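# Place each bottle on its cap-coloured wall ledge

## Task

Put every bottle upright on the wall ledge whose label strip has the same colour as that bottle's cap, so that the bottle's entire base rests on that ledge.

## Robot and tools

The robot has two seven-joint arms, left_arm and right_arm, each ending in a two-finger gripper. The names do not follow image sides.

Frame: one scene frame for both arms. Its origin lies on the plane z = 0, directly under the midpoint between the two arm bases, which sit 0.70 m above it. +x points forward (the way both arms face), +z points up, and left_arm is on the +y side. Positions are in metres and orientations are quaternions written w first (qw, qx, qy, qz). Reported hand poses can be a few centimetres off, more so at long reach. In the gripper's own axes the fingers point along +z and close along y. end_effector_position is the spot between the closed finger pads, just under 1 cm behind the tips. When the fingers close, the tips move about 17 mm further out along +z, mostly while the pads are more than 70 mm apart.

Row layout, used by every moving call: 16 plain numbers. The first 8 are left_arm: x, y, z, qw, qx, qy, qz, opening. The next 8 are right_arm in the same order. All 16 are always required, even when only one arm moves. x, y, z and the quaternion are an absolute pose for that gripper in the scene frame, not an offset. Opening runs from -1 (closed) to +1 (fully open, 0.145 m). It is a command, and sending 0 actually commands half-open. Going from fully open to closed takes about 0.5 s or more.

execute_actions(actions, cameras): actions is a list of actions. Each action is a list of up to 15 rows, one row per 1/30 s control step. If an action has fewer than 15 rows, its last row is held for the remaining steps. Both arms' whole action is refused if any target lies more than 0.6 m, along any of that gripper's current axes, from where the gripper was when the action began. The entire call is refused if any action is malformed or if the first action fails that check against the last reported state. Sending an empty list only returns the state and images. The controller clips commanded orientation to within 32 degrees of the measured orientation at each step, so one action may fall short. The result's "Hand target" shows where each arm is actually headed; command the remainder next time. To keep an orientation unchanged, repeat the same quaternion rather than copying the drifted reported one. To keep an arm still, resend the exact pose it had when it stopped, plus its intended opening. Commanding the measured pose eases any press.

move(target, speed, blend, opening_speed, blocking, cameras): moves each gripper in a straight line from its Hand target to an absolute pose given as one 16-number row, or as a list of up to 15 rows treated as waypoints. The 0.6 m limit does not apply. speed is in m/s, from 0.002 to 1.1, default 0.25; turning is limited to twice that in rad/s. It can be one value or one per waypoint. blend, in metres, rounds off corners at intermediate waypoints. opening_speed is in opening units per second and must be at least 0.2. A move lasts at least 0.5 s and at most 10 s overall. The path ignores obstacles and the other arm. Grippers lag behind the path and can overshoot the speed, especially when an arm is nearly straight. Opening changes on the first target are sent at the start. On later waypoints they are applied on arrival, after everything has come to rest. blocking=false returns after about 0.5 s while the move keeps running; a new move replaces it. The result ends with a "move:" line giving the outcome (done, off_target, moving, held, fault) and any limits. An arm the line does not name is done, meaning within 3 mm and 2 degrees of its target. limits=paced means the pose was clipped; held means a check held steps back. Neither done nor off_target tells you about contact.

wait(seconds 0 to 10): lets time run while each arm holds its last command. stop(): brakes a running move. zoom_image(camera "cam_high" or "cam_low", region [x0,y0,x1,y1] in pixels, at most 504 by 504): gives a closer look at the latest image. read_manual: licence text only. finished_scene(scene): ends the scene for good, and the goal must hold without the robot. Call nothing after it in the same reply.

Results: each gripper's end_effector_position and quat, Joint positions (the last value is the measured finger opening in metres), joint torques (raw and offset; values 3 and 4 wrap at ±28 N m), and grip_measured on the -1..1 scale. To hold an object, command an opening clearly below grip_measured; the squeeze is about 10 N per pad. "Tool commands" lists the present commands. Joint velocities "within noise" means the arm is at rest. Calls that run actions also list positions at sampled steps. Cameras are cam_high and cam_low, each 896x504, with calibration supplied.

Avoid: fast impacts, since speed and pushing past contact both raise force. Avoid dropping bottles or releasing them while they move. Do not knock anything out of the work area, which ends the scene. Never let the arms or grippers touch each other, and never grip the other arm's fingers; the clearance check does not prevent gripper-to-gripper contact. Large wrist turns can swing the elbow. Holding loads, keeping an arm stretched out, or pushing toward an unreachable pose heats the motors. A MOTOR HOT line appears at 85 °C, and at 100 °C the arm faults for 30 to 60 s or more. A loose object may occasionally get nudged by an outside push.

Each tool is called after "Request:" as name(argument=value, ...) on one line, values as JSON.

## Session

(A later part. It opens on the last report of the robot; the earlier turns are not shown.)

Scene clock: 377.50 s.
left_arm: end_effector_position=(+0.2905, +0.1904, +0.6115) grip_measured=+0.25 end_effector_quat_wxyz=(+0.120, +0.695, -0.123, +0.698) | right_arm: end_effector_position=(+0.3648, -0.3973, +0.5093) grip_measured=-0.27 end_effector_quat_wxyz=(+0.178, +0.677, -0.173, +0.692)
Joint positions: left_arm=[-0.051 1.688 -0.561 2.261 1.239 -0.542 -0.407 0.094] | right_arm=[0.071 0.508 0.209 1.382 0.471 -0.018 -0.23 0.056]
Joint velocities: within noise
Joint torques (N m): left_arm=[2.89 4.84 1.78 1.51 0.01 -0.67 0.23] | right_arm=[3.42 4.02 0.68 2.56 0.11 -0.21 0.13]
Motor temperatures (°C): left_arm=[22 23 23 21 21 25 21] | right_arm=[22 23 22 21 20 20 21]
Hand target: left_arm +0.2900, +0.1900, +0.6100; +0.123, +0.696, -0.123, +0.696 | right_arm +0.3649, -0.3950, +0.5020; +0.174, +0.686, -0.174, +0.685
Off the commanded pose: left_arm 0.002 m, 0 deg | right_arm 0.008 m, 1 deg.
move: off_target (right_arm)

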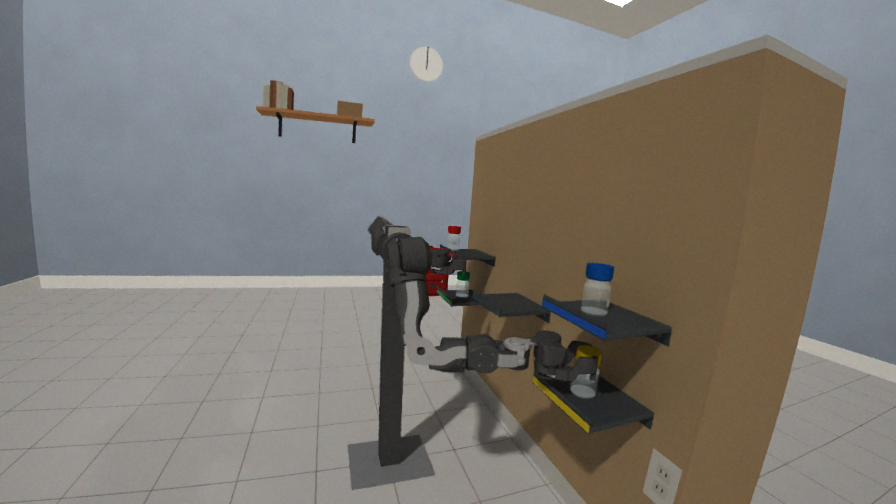

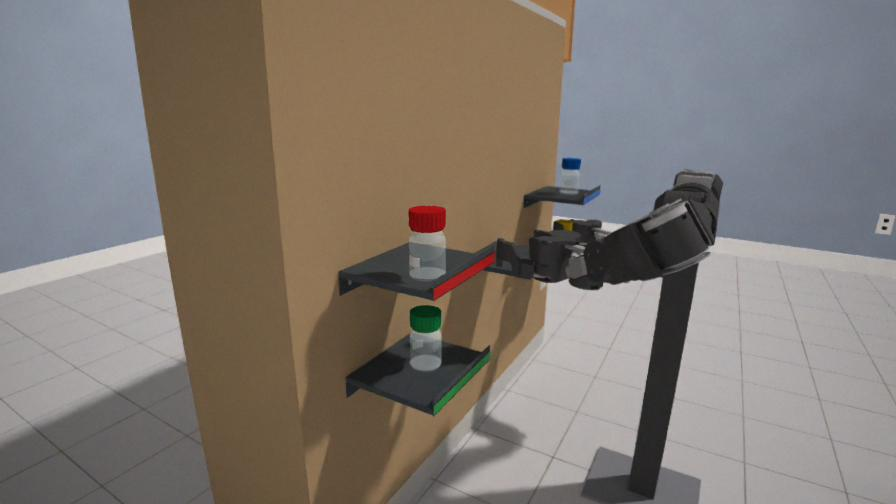

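Contact. Release and retreat.

Request:
move(target=[[0.29,0.19,0.61,0.1228,0.6964,-0.1228,0.6964,0.25,0.365,-0.395,0.508,0.1737,0.6855,-0.1737,0.6855,0.3],[0.29,0.19,0.61,0.1228,0.6964,-0.1228,0.6964,0.25,0.26,-0.339,0.513,0.1737,0.6855,-0.1737,0.6855,0.3]], speed=[0.03,0.12], opening_speed=1.2)

Request:
zoom_image(camera="cam_high", region=[410, 200, 690, 450])

Request:
zoom_image(camera="cam_low", region=[320, 130, 640, 430])

Scene clock: 388.03 s.
left_arm: end_effector_position=(+0.2905, +0.1904, +0.6115) grip_measured=+0.25 end_effector_quat_wxyz=(+0.120, +0.695, -0.123, +0.698) | right_arm: end_effector_position=(+0.2607, -0.3375, +0.5116) grip_measured=+0.30 end_effector_quat_wxyz=(+0.171, +0.688, -0.172, +0.684)
Joint positions: left_arm=[-0.051 1.688 -0.561 2.261 1.239 -0.542 -0.407 0.094] | right_arm=[-0.484 0.335 0.334 1.961 0.445 0.005 -0.327 0.098]
Joint velocities: within noise
Joint torques (N m): left_arm=[2.89 4.84 1.78 1.5 0.01 -0.67 0.23] | right_arm=[0.8 2.94 2.66 4.16 -0.12 -0.53 -0.08]
Motor temperatures (°C): left_arm=[22 23 23 21 21 25 21] | right_arm=[22 23 22 21 20 20 21]
Hand target: left_arm +0.2900, +0.1900, +0.6100; +0.123, +0.696, -0.123, +0.696 | right_arm +0.2600, -0.3390, +0.5131; +0.174, +0.685, -0.174, +0.686
Off the commanded pose: left_arm 0.002 m, 0 deg | right_arm 0.002 m, 1 deg.
move: done

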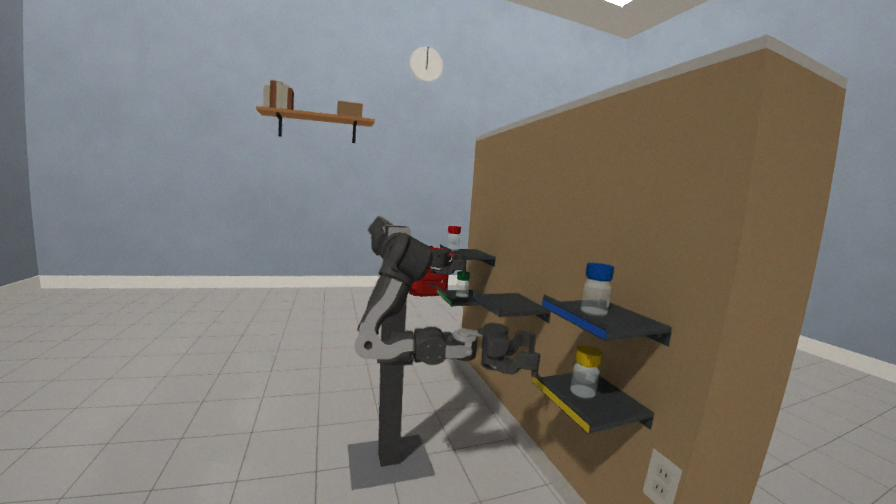

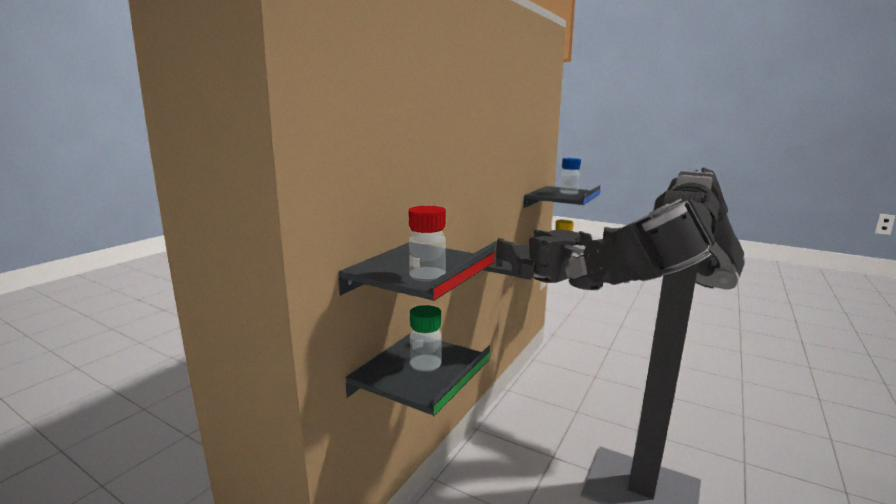

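Scaled by 1.800 from the camera's 896x504 image, which has a finer 1280x720 frame.

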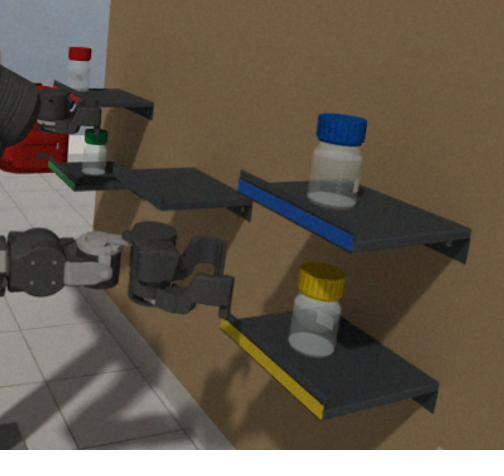

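Scaled by 1.575 from the camera's 896x504 image, which has a finer 1280x720 frame.

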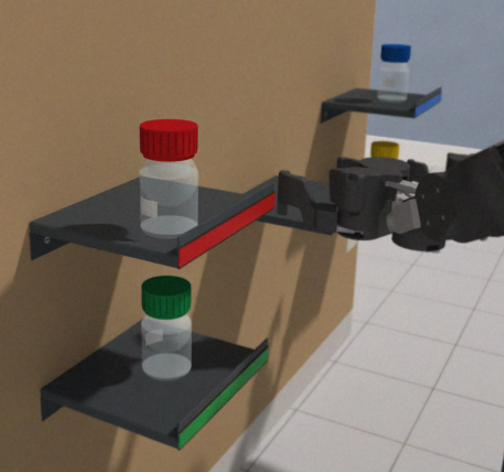

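Request:
finished_scene(scene=2)

The scene is finished: the task was done.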